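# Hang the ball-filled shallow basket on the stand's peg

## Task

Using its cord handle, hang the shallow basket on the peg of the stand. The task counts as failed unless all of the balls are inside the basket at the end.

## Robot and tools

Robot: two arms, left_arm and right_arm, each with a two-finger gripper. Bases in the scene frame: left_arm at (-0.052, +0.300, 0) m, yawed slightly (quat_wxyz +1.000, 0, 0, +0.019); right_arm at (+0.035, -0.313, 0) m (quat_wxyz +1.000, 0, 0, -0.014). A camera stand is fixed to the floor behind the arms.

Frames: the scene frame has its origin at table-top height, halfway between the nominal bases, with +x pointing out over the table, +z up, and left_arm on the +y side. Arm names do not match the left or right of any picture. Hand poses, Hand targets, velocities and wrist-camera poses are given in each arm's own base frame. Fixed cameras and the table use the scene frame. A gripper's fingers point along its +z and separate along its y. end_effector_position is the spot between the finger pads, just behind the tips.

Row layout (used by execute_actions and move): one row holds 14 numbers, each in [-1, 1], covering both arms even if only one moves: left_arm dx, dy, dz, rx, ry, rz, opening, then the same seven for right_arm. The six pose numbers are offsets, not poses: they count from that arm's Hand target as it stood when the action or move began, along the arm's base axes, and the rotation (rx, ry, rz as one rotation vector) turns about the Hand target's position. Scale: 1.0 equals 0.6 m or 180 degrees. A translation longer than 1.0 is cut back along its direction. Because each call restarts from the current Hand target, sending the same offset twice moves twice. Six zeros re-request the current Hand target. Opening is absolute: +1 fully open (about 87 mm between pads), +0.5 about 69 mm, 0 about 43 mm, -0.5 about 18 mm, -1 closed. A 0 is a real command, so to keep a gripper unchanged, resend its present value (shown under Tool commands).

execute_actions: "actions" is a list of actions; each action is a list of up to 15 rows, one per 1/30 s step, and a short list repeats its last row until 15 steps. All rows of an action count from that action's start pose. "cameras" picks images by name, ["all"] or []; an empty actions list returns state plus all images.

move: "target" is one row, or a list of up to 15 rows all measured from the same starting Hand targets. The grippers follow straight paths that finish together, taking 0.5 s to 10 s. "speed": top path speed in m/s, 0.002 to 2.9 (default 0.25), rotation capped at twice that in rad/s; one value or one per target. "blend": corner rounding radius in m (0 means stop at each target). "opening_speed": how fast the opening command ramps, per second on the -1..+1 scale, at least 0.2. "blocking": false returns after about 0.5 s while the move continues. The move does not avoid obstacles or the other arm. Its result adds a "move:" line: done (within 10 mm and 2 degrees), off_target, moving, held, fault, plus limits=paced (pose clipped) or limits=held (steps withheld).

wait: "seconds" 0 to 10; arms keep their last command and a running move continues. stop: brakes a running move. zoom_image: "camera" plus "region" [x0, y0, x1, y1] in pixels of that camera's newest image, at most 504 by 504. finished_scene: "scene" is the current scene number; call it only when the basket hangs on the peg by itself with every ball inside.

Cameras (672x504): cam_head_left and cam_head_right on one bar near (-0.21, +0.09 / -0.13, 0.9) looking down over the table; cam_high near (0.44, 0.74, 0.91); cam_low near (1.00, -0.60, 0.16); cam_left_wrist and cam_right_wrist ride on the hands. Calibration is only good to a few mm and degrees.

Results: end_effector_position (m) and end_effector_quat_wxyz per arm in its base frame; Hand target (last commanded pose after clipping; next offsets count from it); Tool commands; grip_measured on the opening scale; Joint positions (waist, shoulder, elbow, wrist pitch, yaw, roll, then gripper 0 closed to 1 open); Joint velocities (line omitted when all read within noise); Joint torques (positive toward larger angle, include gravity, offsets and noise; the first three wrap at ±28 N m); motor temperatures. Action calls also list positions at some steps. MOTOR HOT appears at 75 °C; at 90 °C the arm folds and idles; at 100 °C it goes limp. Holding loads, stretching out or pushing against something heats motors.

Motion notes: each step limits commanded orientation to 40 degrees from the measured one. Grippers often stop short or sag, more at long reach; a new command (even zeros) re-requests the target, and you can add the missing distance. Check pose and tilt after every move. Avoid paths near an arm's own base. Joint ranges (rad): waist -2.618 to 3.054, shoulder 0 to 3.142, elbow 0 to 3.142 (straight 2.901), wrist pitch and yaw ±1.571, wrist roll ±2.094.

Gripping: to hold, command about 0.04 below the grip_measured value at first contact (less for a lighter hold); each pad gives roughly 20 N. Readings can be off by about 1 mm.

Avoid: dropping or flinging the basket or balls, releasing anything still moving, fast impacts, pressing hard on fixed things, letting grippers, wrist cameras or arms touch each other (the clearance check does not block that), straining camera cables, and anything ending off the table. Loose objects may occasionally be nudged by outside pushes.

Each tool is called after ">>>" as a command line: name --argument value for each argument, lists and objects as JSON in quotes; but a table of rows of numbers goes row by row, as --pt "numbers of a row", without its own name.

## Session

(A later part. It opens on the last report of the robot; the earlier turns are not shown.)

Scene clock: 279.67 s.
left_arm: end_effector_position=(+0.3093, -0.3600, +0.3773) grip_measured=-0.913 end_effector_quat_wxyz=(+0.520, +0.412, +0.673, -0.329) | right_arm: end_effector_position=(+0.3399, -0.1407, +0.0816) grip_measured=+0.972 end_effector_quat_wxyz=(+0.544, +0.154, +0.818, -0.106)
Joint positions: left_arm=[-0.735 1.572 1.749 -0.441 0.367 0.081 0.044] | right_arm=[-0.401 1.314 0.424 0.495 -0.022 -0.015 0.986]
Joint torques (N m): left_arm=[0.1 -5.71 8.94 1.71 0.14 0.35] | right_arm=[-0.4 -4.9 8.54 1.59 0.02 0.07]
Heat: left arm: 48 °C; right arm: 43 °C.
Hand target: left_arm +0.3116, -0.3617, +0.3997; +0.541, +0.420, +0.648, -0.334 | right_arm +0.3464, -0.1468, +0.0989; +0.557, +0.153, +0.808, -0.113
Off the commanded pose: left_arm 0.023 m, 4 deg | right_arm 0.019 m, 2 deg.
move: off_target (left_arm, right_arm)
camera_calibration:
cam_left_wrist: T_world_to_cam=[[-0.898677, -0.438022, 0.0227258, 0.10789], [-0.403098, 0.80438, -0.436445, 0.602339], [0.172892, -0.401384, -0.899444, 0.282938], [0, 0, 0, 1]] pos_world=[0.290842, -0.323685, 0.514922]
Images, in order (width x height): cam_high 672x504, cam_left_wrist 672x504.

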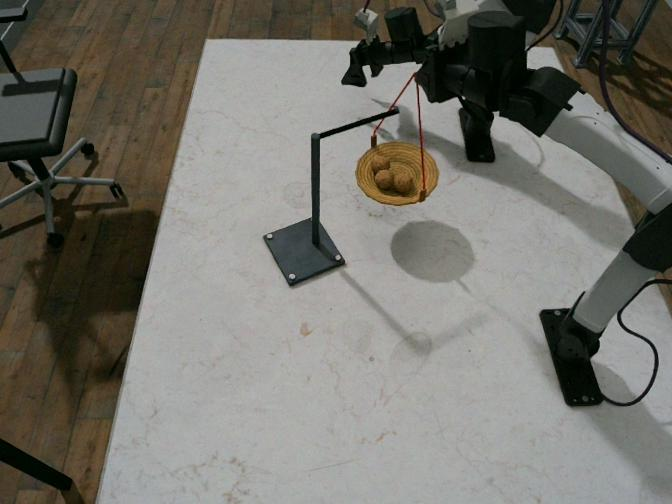

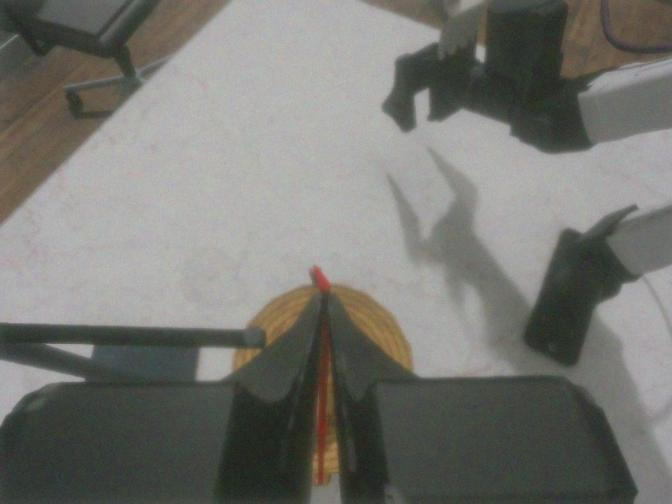

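>>> move --target '[0.0985, 0.0515, 0, 0, 0, 0, -1, 0, 0, 0, 0, 0, 0, 1]' --speed 0.025 --cameras '["cam_left_wrist","cam_high"]'

>>> zoom_image --camera "cam_high" --region '[280, 40, 520, 240]'

Scene clock: 299.17 s.
left_arm: end_effector_position=(+0.3700, -0.3307, +0.3816) grip_measured=-0.913 end_effector_quat_wxyz=(+0.525, +0.408, +0.669, -0.332) | right_arm: end_effector_position=(+0.3399, -0.1407, +0.0816) grip_measured=+0.972 end_effector_quat_wxyz=(+0.544, +0.154, +0.818, -0.106)
Joint positions: left_arm=[-0.555 1.692 1.886 -0.462 0.54 0.124 0.044] | right_arm=[-0.401 1.314 0.424 0.495 -0.022 -0.015 0.986]
Joint torques (N m): left_arm=[0.03 -6.48 8.84 1.53 0.19 0.35] | right_arm=[-0.4 -4.89 8.55 1.6 0.02 0.08]
Heat: left arm: 50 °C; right arm: 42 °C.
Hand target: left_arm +0.3707, -0.3308, +0.3997; +0.541, +0.420, +0.648, -0.334 | right_arm +0.3464, -0.1468, +0.0989; +0.557, +0.153, +0.808, -0.113
Off the commanded pose: left_arm 0.018 m, 3 deg | right_arm 0.019 m, 2 deg.
move: off_target (left_arm, right_arm)
camera_calibration:
cam_left_wrist: T_world_to_cam=[[-0.897996, -0.43937, 0.023589, 0.174223], [-0.401781, 0.796956, -0.451035, 0.60771], [0.179372, -0.414506, -0.892194, 0.278583], [0, 0, 0, 1]] pos_world=[0.350649, -0.292296, 0.51854]
Images, in order (width x height): cam_high 672x504, cam_left_wrist 672x504.

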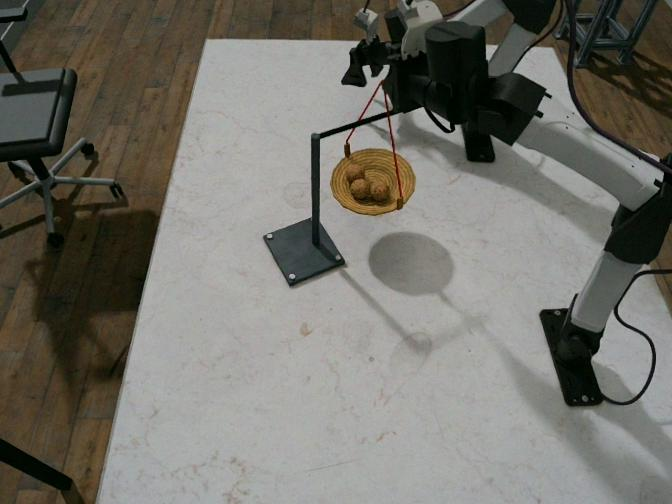

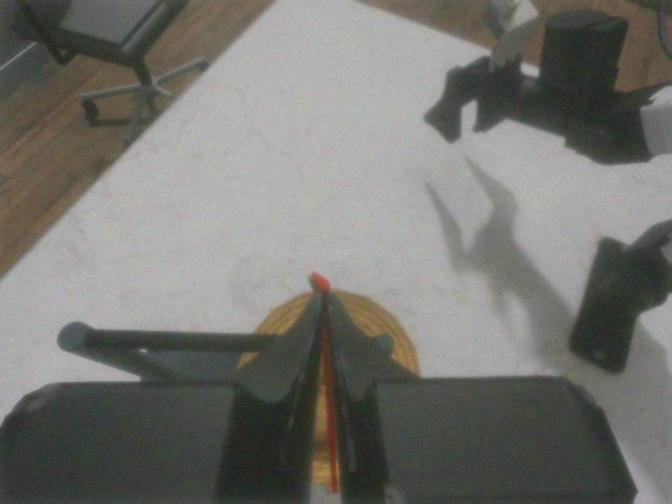

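Scaled by 2.100 from the camera's 672x504 image, which has a finer 960x720 frame.

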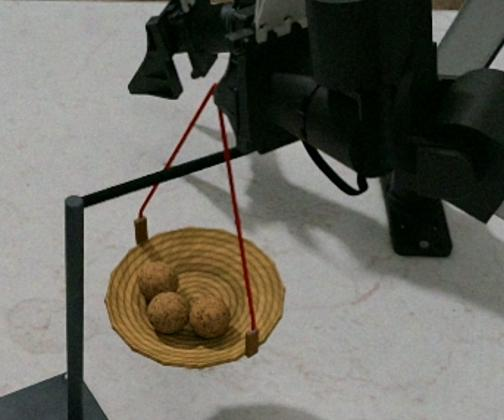

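>>> move --target '[-0.0125, 0.023, 0, 0, 0, 0, -1, 0, 0, 0, 0, 0, 0, 1]' --speed 0.02 --cameras '["cam_left_wrist"]'

>>> zoom_image --camera "cam_left_wrist" --region '[230, 230, 430, 380]'

Scene clock: 306.83 s.
left_arm: end_effector_position=(+0.3739, -0.3244, +0.3817) grip_measured=-0.913 end_effector_quat_wxyz=(+0.526, +0.409, +0.668, -0.332) | right_arm: end_effector_position=(+0.3399, -0.1407, +0.0816) grip_measured=+0.972 end_effector_quat_wxyz=(+0.544, +0.154, +0.818, -0.106)
Joint positions: left_arm=[-0.534 1.692 1.886 -0.464 0.562 0.132 0.044] | right_arm=[-0.401 1.314 0.424 0.495 -0.022 -0.015 0.986]
Joint torques (N m): left_arm=[0.13 -10.63 4.74 1.52 0.2 0.36] | right_arm=[-0.39 -4.88 8.57 1.59 0.03 0.08]
Heat: left arm: 51 °C; right arm: 42 °C.
Hand target: left_arm +0.3633, -0.3170, +0.3997; +0.541, +0.420, +0.648, -0.334 | right_arm +0.3464, -0.1468, +0.0989; +0.557, +0.153, +0.808, -0.113
Off the commanded pose: left_arm 0.022 m, 3 deg | right_arm 0.019 m, 2 deg.
move: off_target (left_arm, right_arm)
camera_calibration:
cam_left_wrist: T_world_to_cam=[[-0.898516, -0.438399, 0.0217973, 0.181657], [-0.399853, 0.79701, -0.45265, 0.604273], [0.181068, -0.415429, -0.891422, 0.279415], [0, 0, 0, 1]] pos_world=[0.354249, -0.285897, 0.518641]
Images, in order (width x height): cam_left_wrist 672x504.

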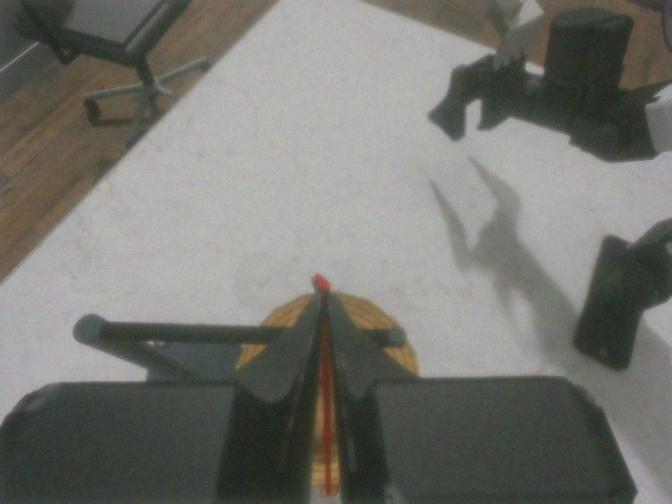

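Scaled by 2.520 from the camera's 672x504 image, which has a finer 960x720 frame.

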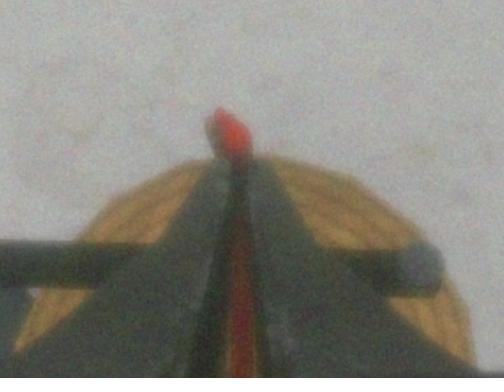

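>>> move --target '[-0.009, 0.018, 0, 0, 0, 0, -1, 0, 0, 0, 0, 0, 0, 1]' --speed 0.02 --cameras '["cam_left_wrist"]'

>>> zoom_image --camera "cam_left_wrist" --region '[230, 230, 430, 380]'

Scene clock: 312.53 s.
left_arm: end_effector_position=(+0.3693, -0.3137, +0.3799) grip_measured=-0.913 end_effector_quat_wxyz=(+0.524, +0.408, +0.670, -0.333) | right_arm: end_effector_position=(+0.3399, -0.1407, +0.0816) grip_measured=+0.972 end_effector_quat_wxyz=(+0.544, +0.154, +0.818, -0.106)
Joint positions: left_arm=[-0.514 1.656 1.844 -0.467 0.58 0.136 0.044] | right_arm=[-0.401 1.314 0.424 0.495 -0.022 -0.015 0.986]
Joint torques (N m): left_arm=[0.14 -10.59 4.83 1.52 0.2 0.35] | right_arm=[-0.38 -4.89 8.55 1.59 0.02 0.08]
Heat: left arm: 50 °C; right arm: 42 °C.
Hand target: left_arm +0.3578, -0.3063, +0.3996; +0.541, +0.420, +0.648, -0.334 | right_arm +0.3464, -0.1468, +0.0989; +0.557, +0.153, +0.808, -0.113
Off the commanded pose: left_arm 0.024 m, 4 deg | right_arm 0.019 m, 2 deg.
move: off_target (left_arm, right_arm)
camera_calibration:
cam_left_wrist: T_world_to_cam=[[-0.897882, -0.439434, 0.0265776, 0.179904], [-0.403613, 0.797577, -0.448293, 0.593032], [0.175797, -0.413241, -0.893491, 0.286367], [0, 0, 0, 1]] pos_world=[0.350546, -0.275595, 0.516937]
Images, in order (width x height): cam_left_wrist 672x504.

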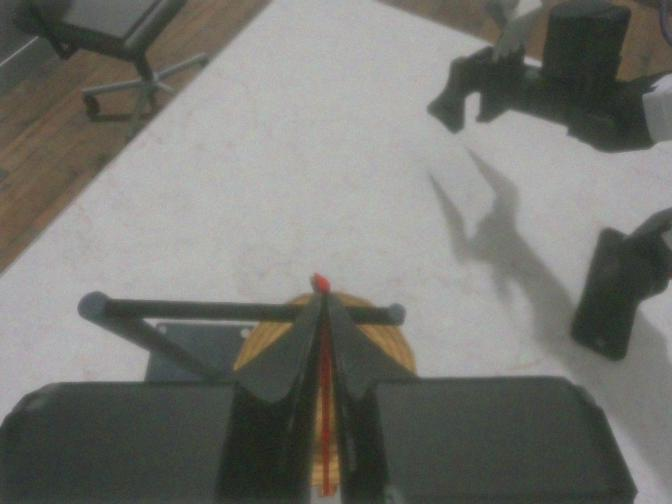

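Scaled by 2.520 from the camera's 672x504 image, which has a finer 960x720 frame.

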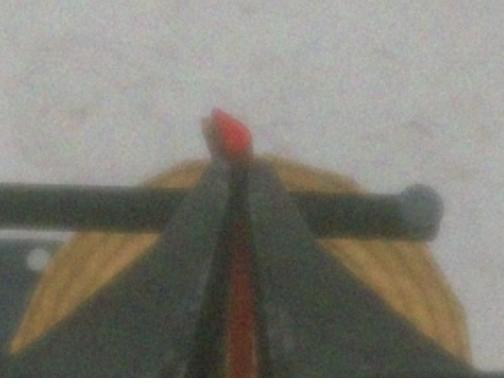

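>>> move --target '[-0.001, 0.002, -0.035, 0, 0, 0, -1, 0, 0, 0, 0, 0, 0, 1]' --speed 0.012 --cameras '["cam_left_wrist"]'

>>> zoom_image --camera "cam_left_wrist" --region '[230, 230, 430, 380]'

Scene clock: 321.67 s.
left_arm: end_effector_position=(+0.3576, -0.3071, +0.3435) grip_measured=-0.913 end_effector_quat_wxyz=(+0.490, +0.408, +0.694, -0.333) | right_arm: end_effector_position=(+0.3399, -0.1407, +0.0816) grip_measured=+0.972 end_effector_quat_wxyz=(+0.544, +0.154, +0.818, -0.106)
Joint positions: left_arm=[-0.514 1.61 1.712 -0.467 0.582 0.142 0.044] | right_arm=[-0.401 1.314 0.424 0.495 -0.022 -0.015 0.986]
Joint torques (N m): left_arm=[0.32 -10.4 4.92 2.3 0.24 0.36] | right_arm=[-0.39 -4.9 8.58 1.59 0.02 0.08]
Heat: left arm: 49 °C; right arm: 42 °C.
Hand target: left_arm +0.3571, -0.3050, +0.3787; +0.541, +0.420, +0.648, -0.334 | right_arm +0.3464, -0.1468, +0.0989; +0.557, +0.153, +0.808, -0.113
Off the commanded pose: left_arm 0.035 m, 8 deg | right_arm 0.019 m, 2 deg.
move: off_target (left_arm, right_arm)
camera_calibration:
cam_left_wrist: T_world_to_cam=[[-0.89587, -0.438835, 0.0695736, 0.157974], [-0.430131, 0.817321, -0.383371, 0.559946], [0.111373, -0.373376, -0.92097, 0.30337], [0, 0, 0, 1]] pos_world=[0.348587, -0.27506, 0.483071]
Images, in order (width x height): cam_left_wrist 672x504.

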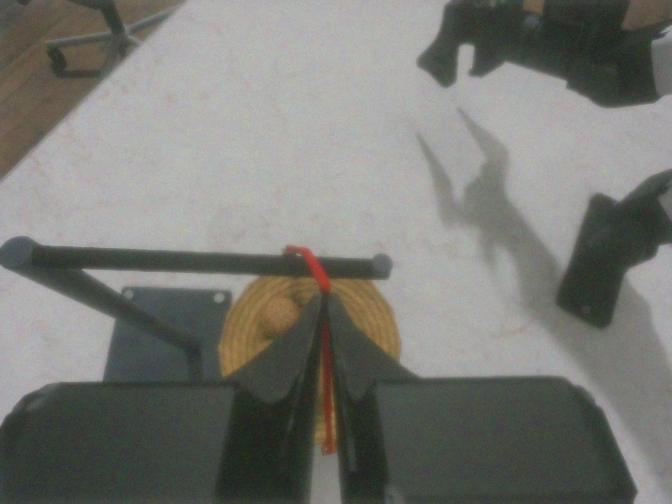

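Scaled by 2.520 from the camera's 672x504 image, which has a finer 960x720 frame.

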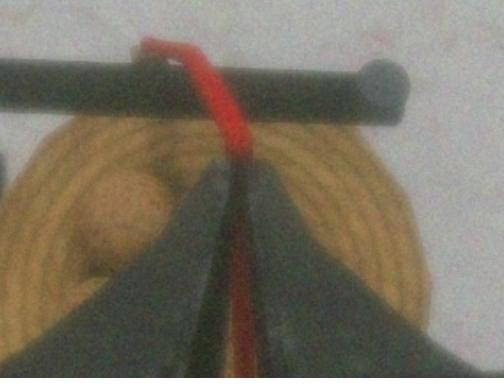

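>>> move --target '[0.012, -0.018, -0.01, 0, 0, 0, -1, 0, 0, 0, 0, 0, 0, 1]' --speed 0.012 --cameras '["cam_left_wrist","cam_head_left"]'

>>> zoom_image --camera "cam_left_wrist" --region '[230, 230, 430, 380]'

>>> zoom_image --camera "cam_head_left" --region '[310, 140, 470, 300]'

Scene clock: 330.43 s.
left_arm: end_effector_position=(+0.3594, -0.3080, +0.3468) grip_measured=-0.913 end_effector_quat_wxyz=(+0.497, +0.409, +0.689, -0.332) | right_arm: end_effector_position=(+0.3399, -0.1407, +0.0816) grip_measured=+0.972 end_effector_quat_wxyz=(+0.544, +0.154, +0.818, -0.106)
Joint positions: left_arm=[-0.514 1.61 1.712 -0.45 0.582 0.144 0.044] | right_arm=[-0.401 1.314 0.424 0.495 -0.022 -0.015 0.986]
Joint torques (N m): left_arm=[-1.22 -7.54 5.5 2.44 0.09 0.28] | right_arm=[-0.38 -4.89 8.58 1.6 0.02 0.07]
Heat: left arm: 49 °C; right arm: 42 °C.
Hand target: left_arm +0.3643, -0.3158, +0.3727; +0.541, +0.420, +0.648, -0.334 | right_arm +0.3464, -0.1468, +0.0989; +0.557, +0.153, +0.808, -0.113
Off the commanded pose: left_arm 0.027 m, 7 deg | right_arm 0.019 m, 2 deg.
move: off_target (left_arm, right_arm)
camera_calibration:
cam_left_wrist: T_world_to_cam=[[-0.897118, -0.437892, 0.0585754, 0.163414], [-0.423467, 0.814526, -0.396514, 0.564075], [0.125919, -0.380524, -0.916158, 0.296774], [0, 0, 0, 1]] pos_world=[0.3481, -0.274967, 0.485983]
Images, in order (width x height): cam_head_left 672x504, cam_left_wrist 672x504.

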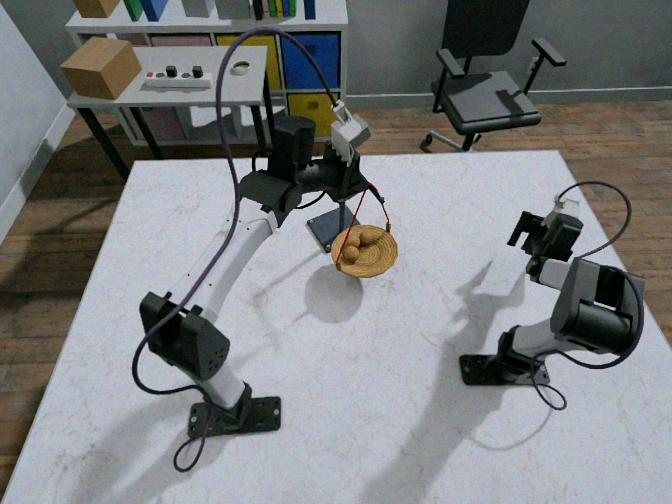

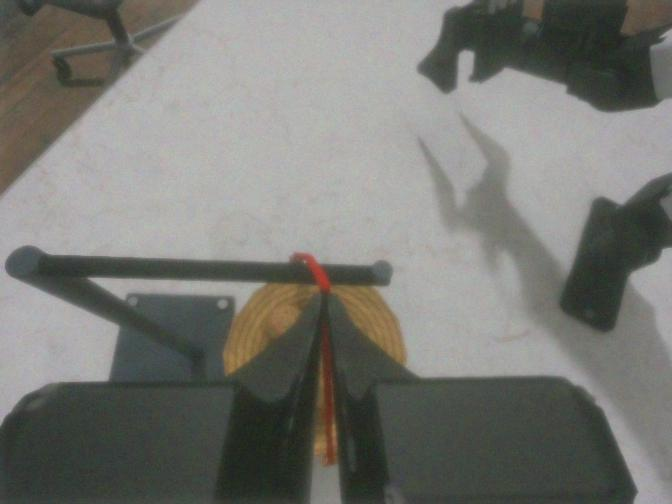

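Scaled by 2.520 from the camera's 672x504 image, which has a finer 960x720 frame.

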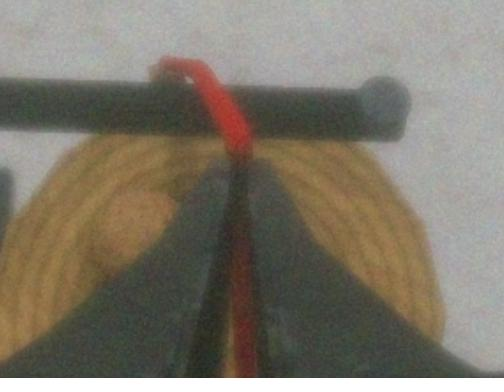

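Scaled by 3.150 from the camera's 672x504 image, which has a finer 960x720 frame.

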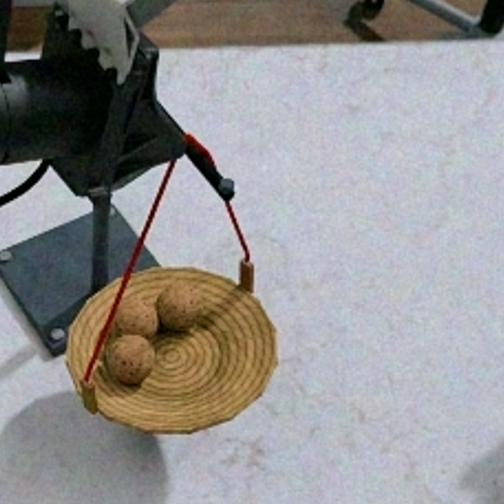

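>>> move --target '[0.006, -0.015, 0.0, 0, 0, 0, -1, 0, 0, 0, 0, 0, 0, 1]' --speed 0.012 --cameras '["cam_left_wrist"]'

>>> zoom_image --camera "cam_left_wrist" --region '[230, 230, 430, 380]'

Scene clock: 338.47 s.
left_arm: end_effector_position=(+0.3580, -0.3140, +0.3450) grip_measured=-0.913 end_effector_quat_wxyz=(+0.496, +0.414, +0.686, -0.335) | right_arm: end_effector_position=(+0.3399, -0.1407, +0.0816) grip_measured=+0.972 end_effector_quat_wxyz=(+0.544, +0.154, +0.818, -0.106)
Joint positions: left_arm=[-0.527 1.618 1.712 -0.441 0.582 0.144 0.044] | right_arm=[-0.401 1.314 0.424 0.495 -0.022 -0.015 0.986]
Joint torques (N m): left_arm=[-1.62 -6.13 7.31 2.44 -0.09 0.22] | right_arm=[-0.36 -4.89 8.57 1.59 0.02 0.07]
Motor temperatures (°C): left_arm=[30 48 47 42 29 28 34] | right_arm=[27 38 41 42 26 31 28]
Heat: left arm: 48 °C; right arm: 42 °C.
Hand target: left_arm +0.3680, -0.3248, +0.3725; +0.541, +0.420, +0.648, -0.334 | right_arm +0.3464, -0.1468, +0.0989; +0.557, +0.153, +0.808, -0.113
Off the commanded pose: left_arm 0.031 m, 7 deg | right_arm 0.019 m, 2 deg.
move: off_target (left_arm, right_arm)
camera_calibration:
cam_left_wrist: T_world_to_cam=[[-0.902603, -0.426561, 0.0579058, 0.165433], [-0.412803, 0.819543, -0.39742, 0.565685], [0.122068, -0.382617, -0.915808, 0.293674], [0, 0, 0, 1]] pos_world=[0.346988, -0.280671, 0.484184]
Images, in order (width x height): cam_left_wrist 672x504.

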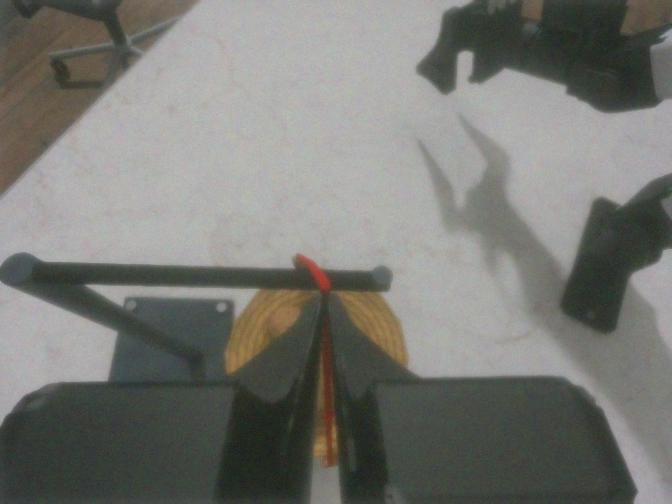

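Scaled by 2.520 from the camera's 672x504 image, which has a finer 960x720 frame.

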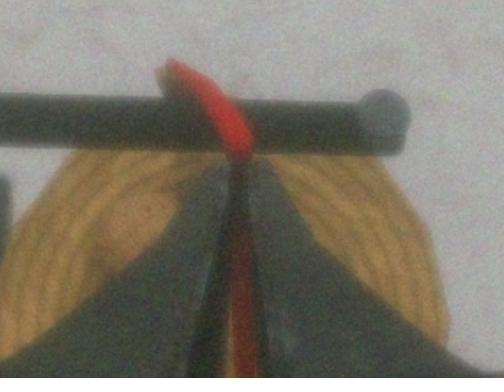

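>>> move --target '[0.01, -0.012, -0.02, 0, 0, 0, -1, 0, 0, 0, 0, 0, 0, 1]' --speed 0.012 --cameras '["cam_left_wrist"]'

>>> zoom_image --camera "cam_left_wrist" --region '[230, 230, 430, 380]'

Scene clock: 346.00 s.
left_arm: end_effector_position=(+0.3643, -0.3219, +0.3429) grip_measured=-0.913 end_effector_quat_wxyz=(+0.502, +0.416, +0.680, -0.336) | right_arm: end_effector_position=(+0.3399, -0.1407, +0.0816) grip_measured=+0.972 end_effector_quat_wxyz=(+0.544, +0.154, +0.818, -0.106)
Joint positions: left_arm=[-0.536 1.641 1.712 -0.399 0.577 0.144 0.044] | right_arm=[-0.401 1.314 0.424 0.495 -0.022 -0.015 0.986]
Joint torques (N m): left_arm=[-1.66 -6.32 5.5 2.48 -0.14 0.19] | right_arm=[-0.39 -4.88 8.55 1.6 0.02 0.08]
Heat: left arm: 48 °C; right arm: 42 °C.
Hand target: left_arm +0.3740, -0.3320, +0.3607; +0.541, +0.420, +0.648, -0.334 | right_arm +0.3464, -0.1468, +0.0989; +0.557, +0.153, +0.808, -0.113
Off the commanded pose: left_arm 0.023 m, 6 deg | right_arm 0.019 m, 2 deg.
move: off_target (left_arm, right_arm)
camera_calibration:
cam_left_wrist: T_world_to_cam=[[-0.905537, -0.421768, 0.0459853, 0.174578], [-0.401946, 0.818147, -0.411186, 0.574267], [0.135803, -0.390828, -0.910391, 0.278446], [0, 0, 0, 1]] pos_world=[0.351098, -0.287379, 0.481597]
Images, in order (width x height): cam_left_wrist 672x504.

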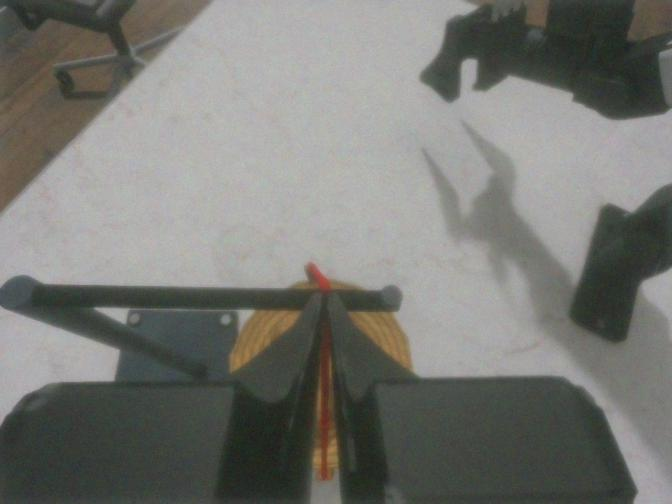

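Scaled by 2.520 from the camera's 672x504 image, which has a finer 960x720 frame.

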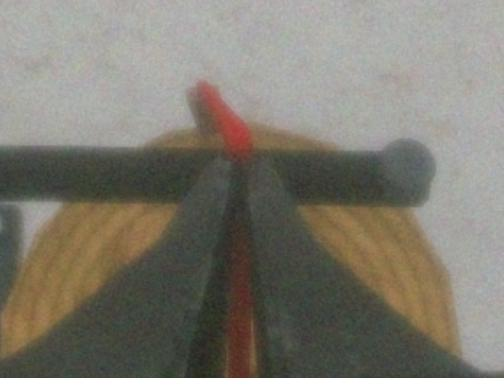

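>>> move --target '[-0.006, 0.013, -0.012, 0, 0, 0, -1, 0, 0, 0, 0, 0, 0, 1]' --speed 0.012 --cameras '["cam_left_wrist"]'

>>> zoom_image --camera "cam_left_wrist" --region '[230, 230, 430, 380]'

Scene clock: 354.77 s.
left_arm: end_effector_position=(+0.3654, -0.3226, +0.3236) grip_measured=-0.913 end_effector_quat_wxyz=(+0.492, +0.416, +0.687, -0.336) | right_arm: end_effector_position=(+0.3399, -0.1407, +0.0816) grip_measured=+0.972 end_effector_quat_wxyz=(+0.544, +0.154, +0.818, -0.106)
Joint positions: left_arm=[-0.536 1.641 1.653 -0.366 0.577 0.144 0.044] | right_arm=[-0.401 1.314 0.424 0.495 -0.022 -0.015 0.986]
Joint torques (N m): left_arm=[-0.31 -9.43 5.04 2.42 0 0.25] | right_arm=[-0.39 -4.89 8.58 1.6 0.01 0.08]
Heat: left arm: 48 °C; right arm: 42 °C.
Hand target: left_arm +0.3704, -0.3242, +0.3536; +0.541, +0.420, +0.648, -0.334 | right_arm +0.3464, -0.1468, +0.0989; +0.557, +0.153, +0.808, -0.113
Off the commanded pose: left_arm 0.030 m, 7 deg | right_arm 0.019 m, 2 deg.
move: off_target (left_arm, right_arm)
camera_calibration:
cam_left_wrist: T_world_to_cam=[[-0.9044, -0.422415, 0.0602239, 0.170897], [-0.410656, 0.823386, -0.39166, 0.56586], [0.115855, -0.378949, -0.918137, 0.274083], [0, 0, 0, 1]] pos_world=[0.35518, -0.289868, 0.462978]
Images, in order (width x height): cam_left_wrist 672x504.

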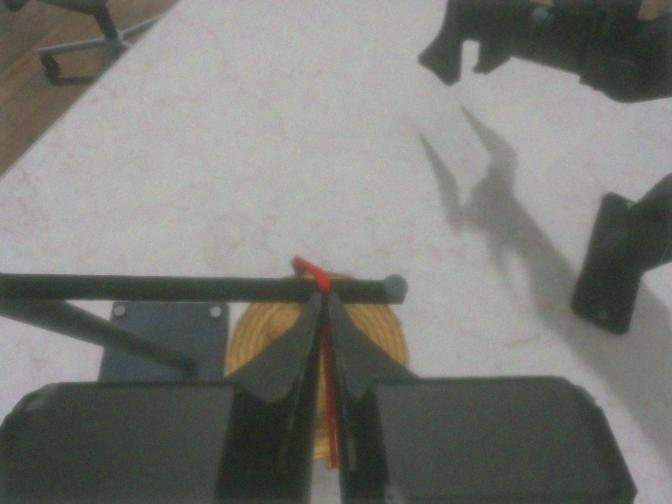

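Scaled by 2.520 from the camera's 672x504 image, which has a finer 960x720 frame.

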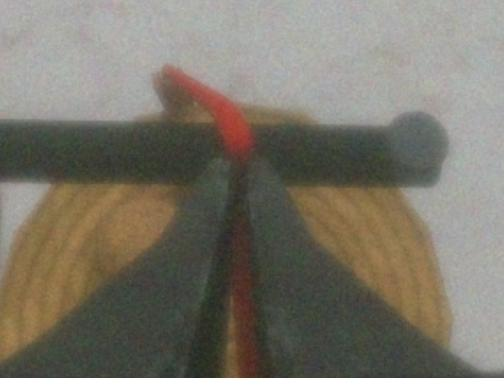

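>>> move --target '[0, 0, 0, 0, 0, 0, -0.5, 0, 0, 0, 0, 0, 0, 1]' --opening_speed 0.2 --cameras '["cam_left_wrist","cam_head_left","cam_low"]'

>>> zoom_image --camera "cam_head_left" --region '[310, 140, 470, 300]'

>>> zoom_image --camera "cam_low" --region '[210, 110, 450, 310]'

Scene clock: 365.90 s.
left_arm: end_effector_position=(+0.3685, -0.3244, +0.3299) grip_measured=-0.500 end_effector_quat_wxyz=(+0.505, +0.416, +0.678, -0.336) | right_arm: end_effector_position=(+0.3399, -0.1407, +0.0816) grip_measured=+0.972 end_effector_quat_wxyz=(+0.544, +0.154, +0.818, -0.106)
Joint positions: left_arm=[-0.536 1.641 1.653 -0.334 0.577 0.144 0.25] | right_arm=[-0.401 1.314 0.424 0.495 -0.022 -0.015 0.986]
Joint torques (N m): left_arm=[-0.32 -9.2 5.08 2.15 -0.01 0.24] | right_arm=[-0.36 -4.89 8.57 1.59 0.02 0.08]
Heat: left arm: 50 °C; right arm: 42 °C.
Hand target: left_arm +0.3704, -0.3242, +0.3536; +0.541, +0.420, +0.648, -0.334 | right_arm +0.3464, -0.1468, +0.0989; +0.557, +0.153, +0.808, -0.113
Off the commanded pose: left_arm 0.024 m, 5 deg | right_arm 0.019 m, 2 deg.
move: off_target (left_arm, right_arm)
camera_calibration:
cam_left_wrist: T_world_to_cam=[[-0.905804, -0.421596, 0.0421451, 0.179366], [-0.399517, 0.816751, -0.416298, 0.572977], [0.141088, -0.393922, -0.908251, 0.261417], [0, 0, 0, 1]] pos_world=[0.354502, -0.289382, 0.468402]
Images, in order (width x height): cam_head_left 672x504, cam_low 672x504, cam_left_wrist 672x504.

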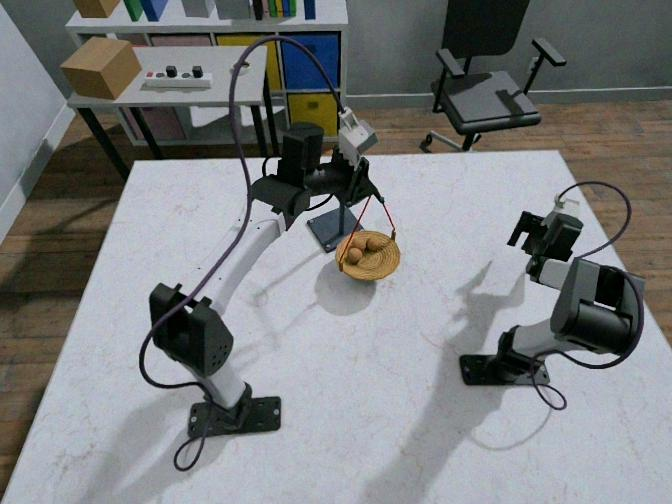

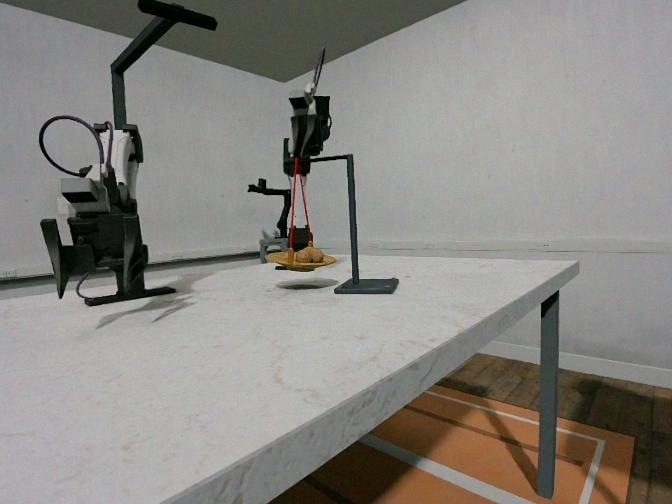

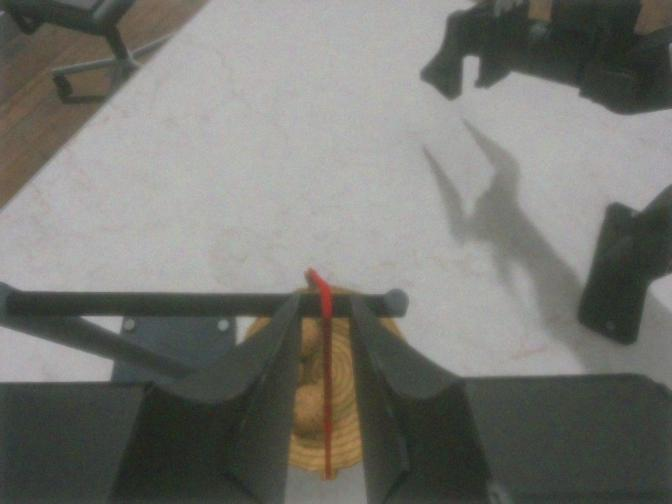

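Scaled by 3.150 from the camera's 672x504 image, which has a finer 960x720 frame.

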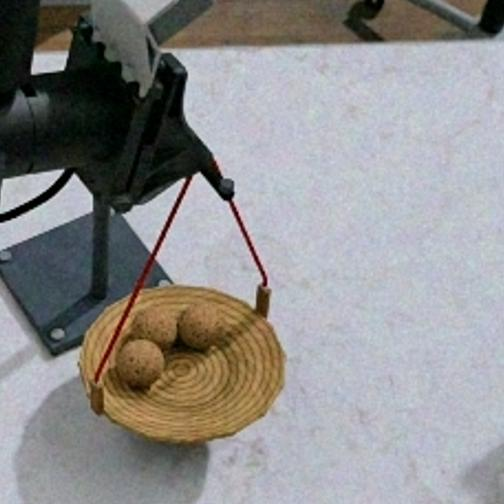

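Scaled by 2.100 from the camera's 672x504 image, which has a finer 960x720 frame.

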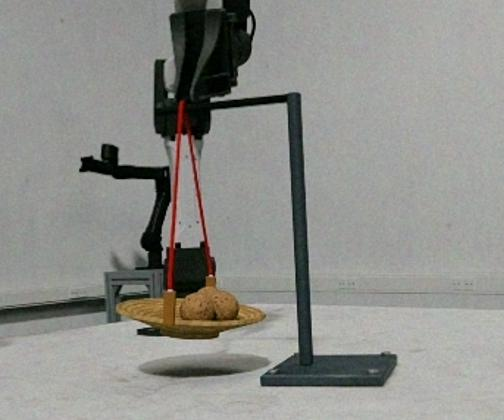

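>>> move --pt "0 0 0 0 0 0 -0.25 0 0 0 0 0 0 1" --pt "-0.07 0.157 0.02 0 0 0 -0.25 0 0 0 0 0 0 1" --speed 0.05 --opening_speed 0.5 --cameras '["cam_left_wrist","cam_head_left","cam_low"]'

>>> zoom_image --camera "cam_head_left" --region '[310, 140, 470, 300]'

>>> zoom_image --camera "cam_low" --region '[210, 110, 450, 310]'

Scene clock: 376.73 s.
left_arm: end_effector_position=(+0.3373, -0.2335, +0.3641) grip_measured=-0.250 end_effector_quat_wxyz=(+0.542, +0.409, +0.654, -0.333) | right_arm: end_effector_position=(+0.3399, -0.1407, +0.0816) grip_measured=+0.972 end_effector_quat_wxyz=(+0.544, +0.154, +0.818, -0.106)
Joint positions: left_arm=[-0.317 1.377 1.483 -0.376 0.775 0.199 0.375] | right_arm=[-0.401 1.314 0.424 0.495 -0.022 -0.015 0.986]
Joint torques (N m): left_arm=[0.05 -6.83 4.42 1.23 0.18 0.37] | right_arm=[-0.39 -4.9 8.58 1.59 0.02 0.08]
Heat: left arm: 51 °C; right arm: 42 °C.
Hand target: left_arm +0.3284, -0.2299, +0.3655; +0.541, +0.419, +0.648, -0.334 | right_arm +0.3464, -0.1468, +0.0989; +0.557, +0.153, +0.808, -0.113
Off the commanded pose: left_arm 0.010 m, 1 deg | right_arm 0.019 m, 2 deg.
move: off_target (right_arm)
camera_calibration:
cam_left_wrist: T_world_to_cam=[[-0.899838, -0.436224, -0.000297874, 0.197923], [-0.381549, 0.787386, -0.484193, 0.512312], [0.211451, -0.435582, -0.874961, 0.287052], [0, 0, 0, 1]] pos_world=[0.312873, -0.192014, 0.499276]
Images, in order (width x height): cam_head_left 672x504, cam_low 672x504, cam_left_wrist 672x504.

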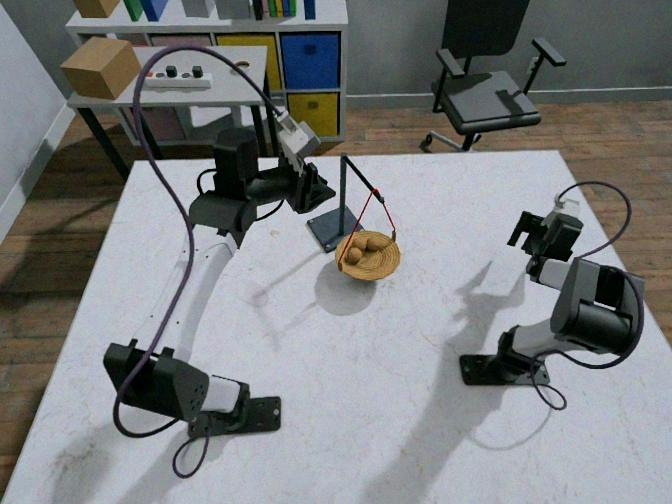

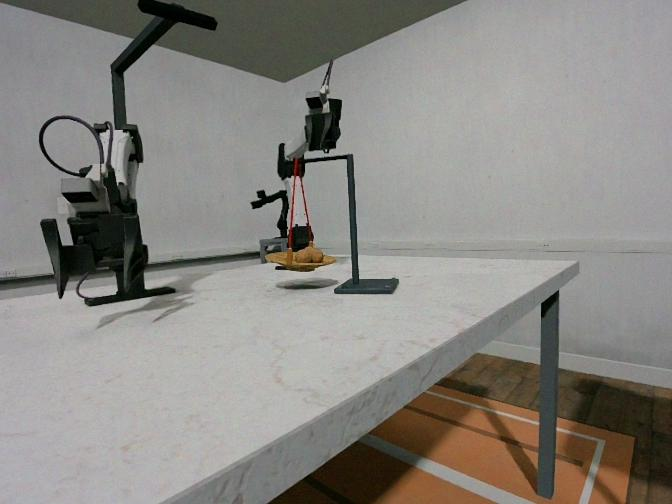

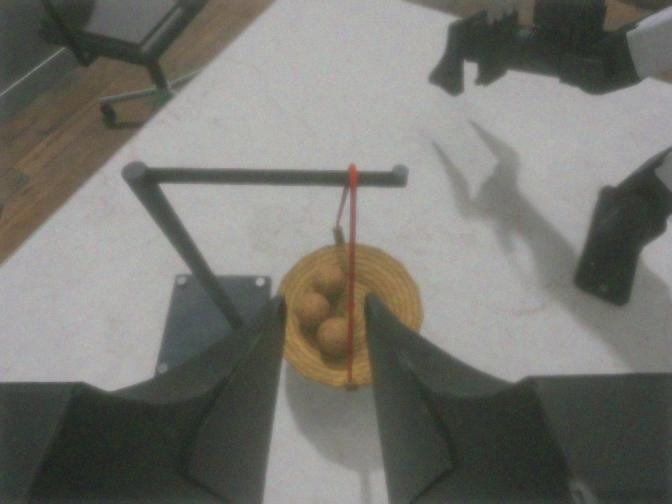

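Scaled by 3.150 from the camera's 672x504 image, which has a finer 960x720 frame.

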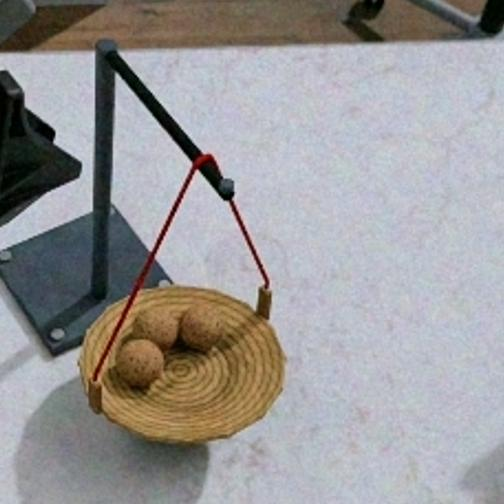

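Scaled by 2.100 from the camera's 672x504 image, which has a finer 960x720 frame.

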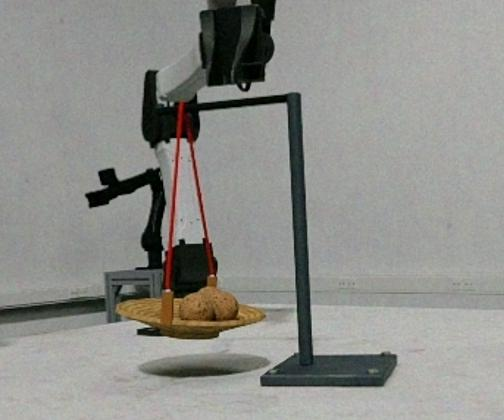

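Hanging with all three balls in the basket.

>>> finished_scene --scene 3

The scene is finished: the task was done.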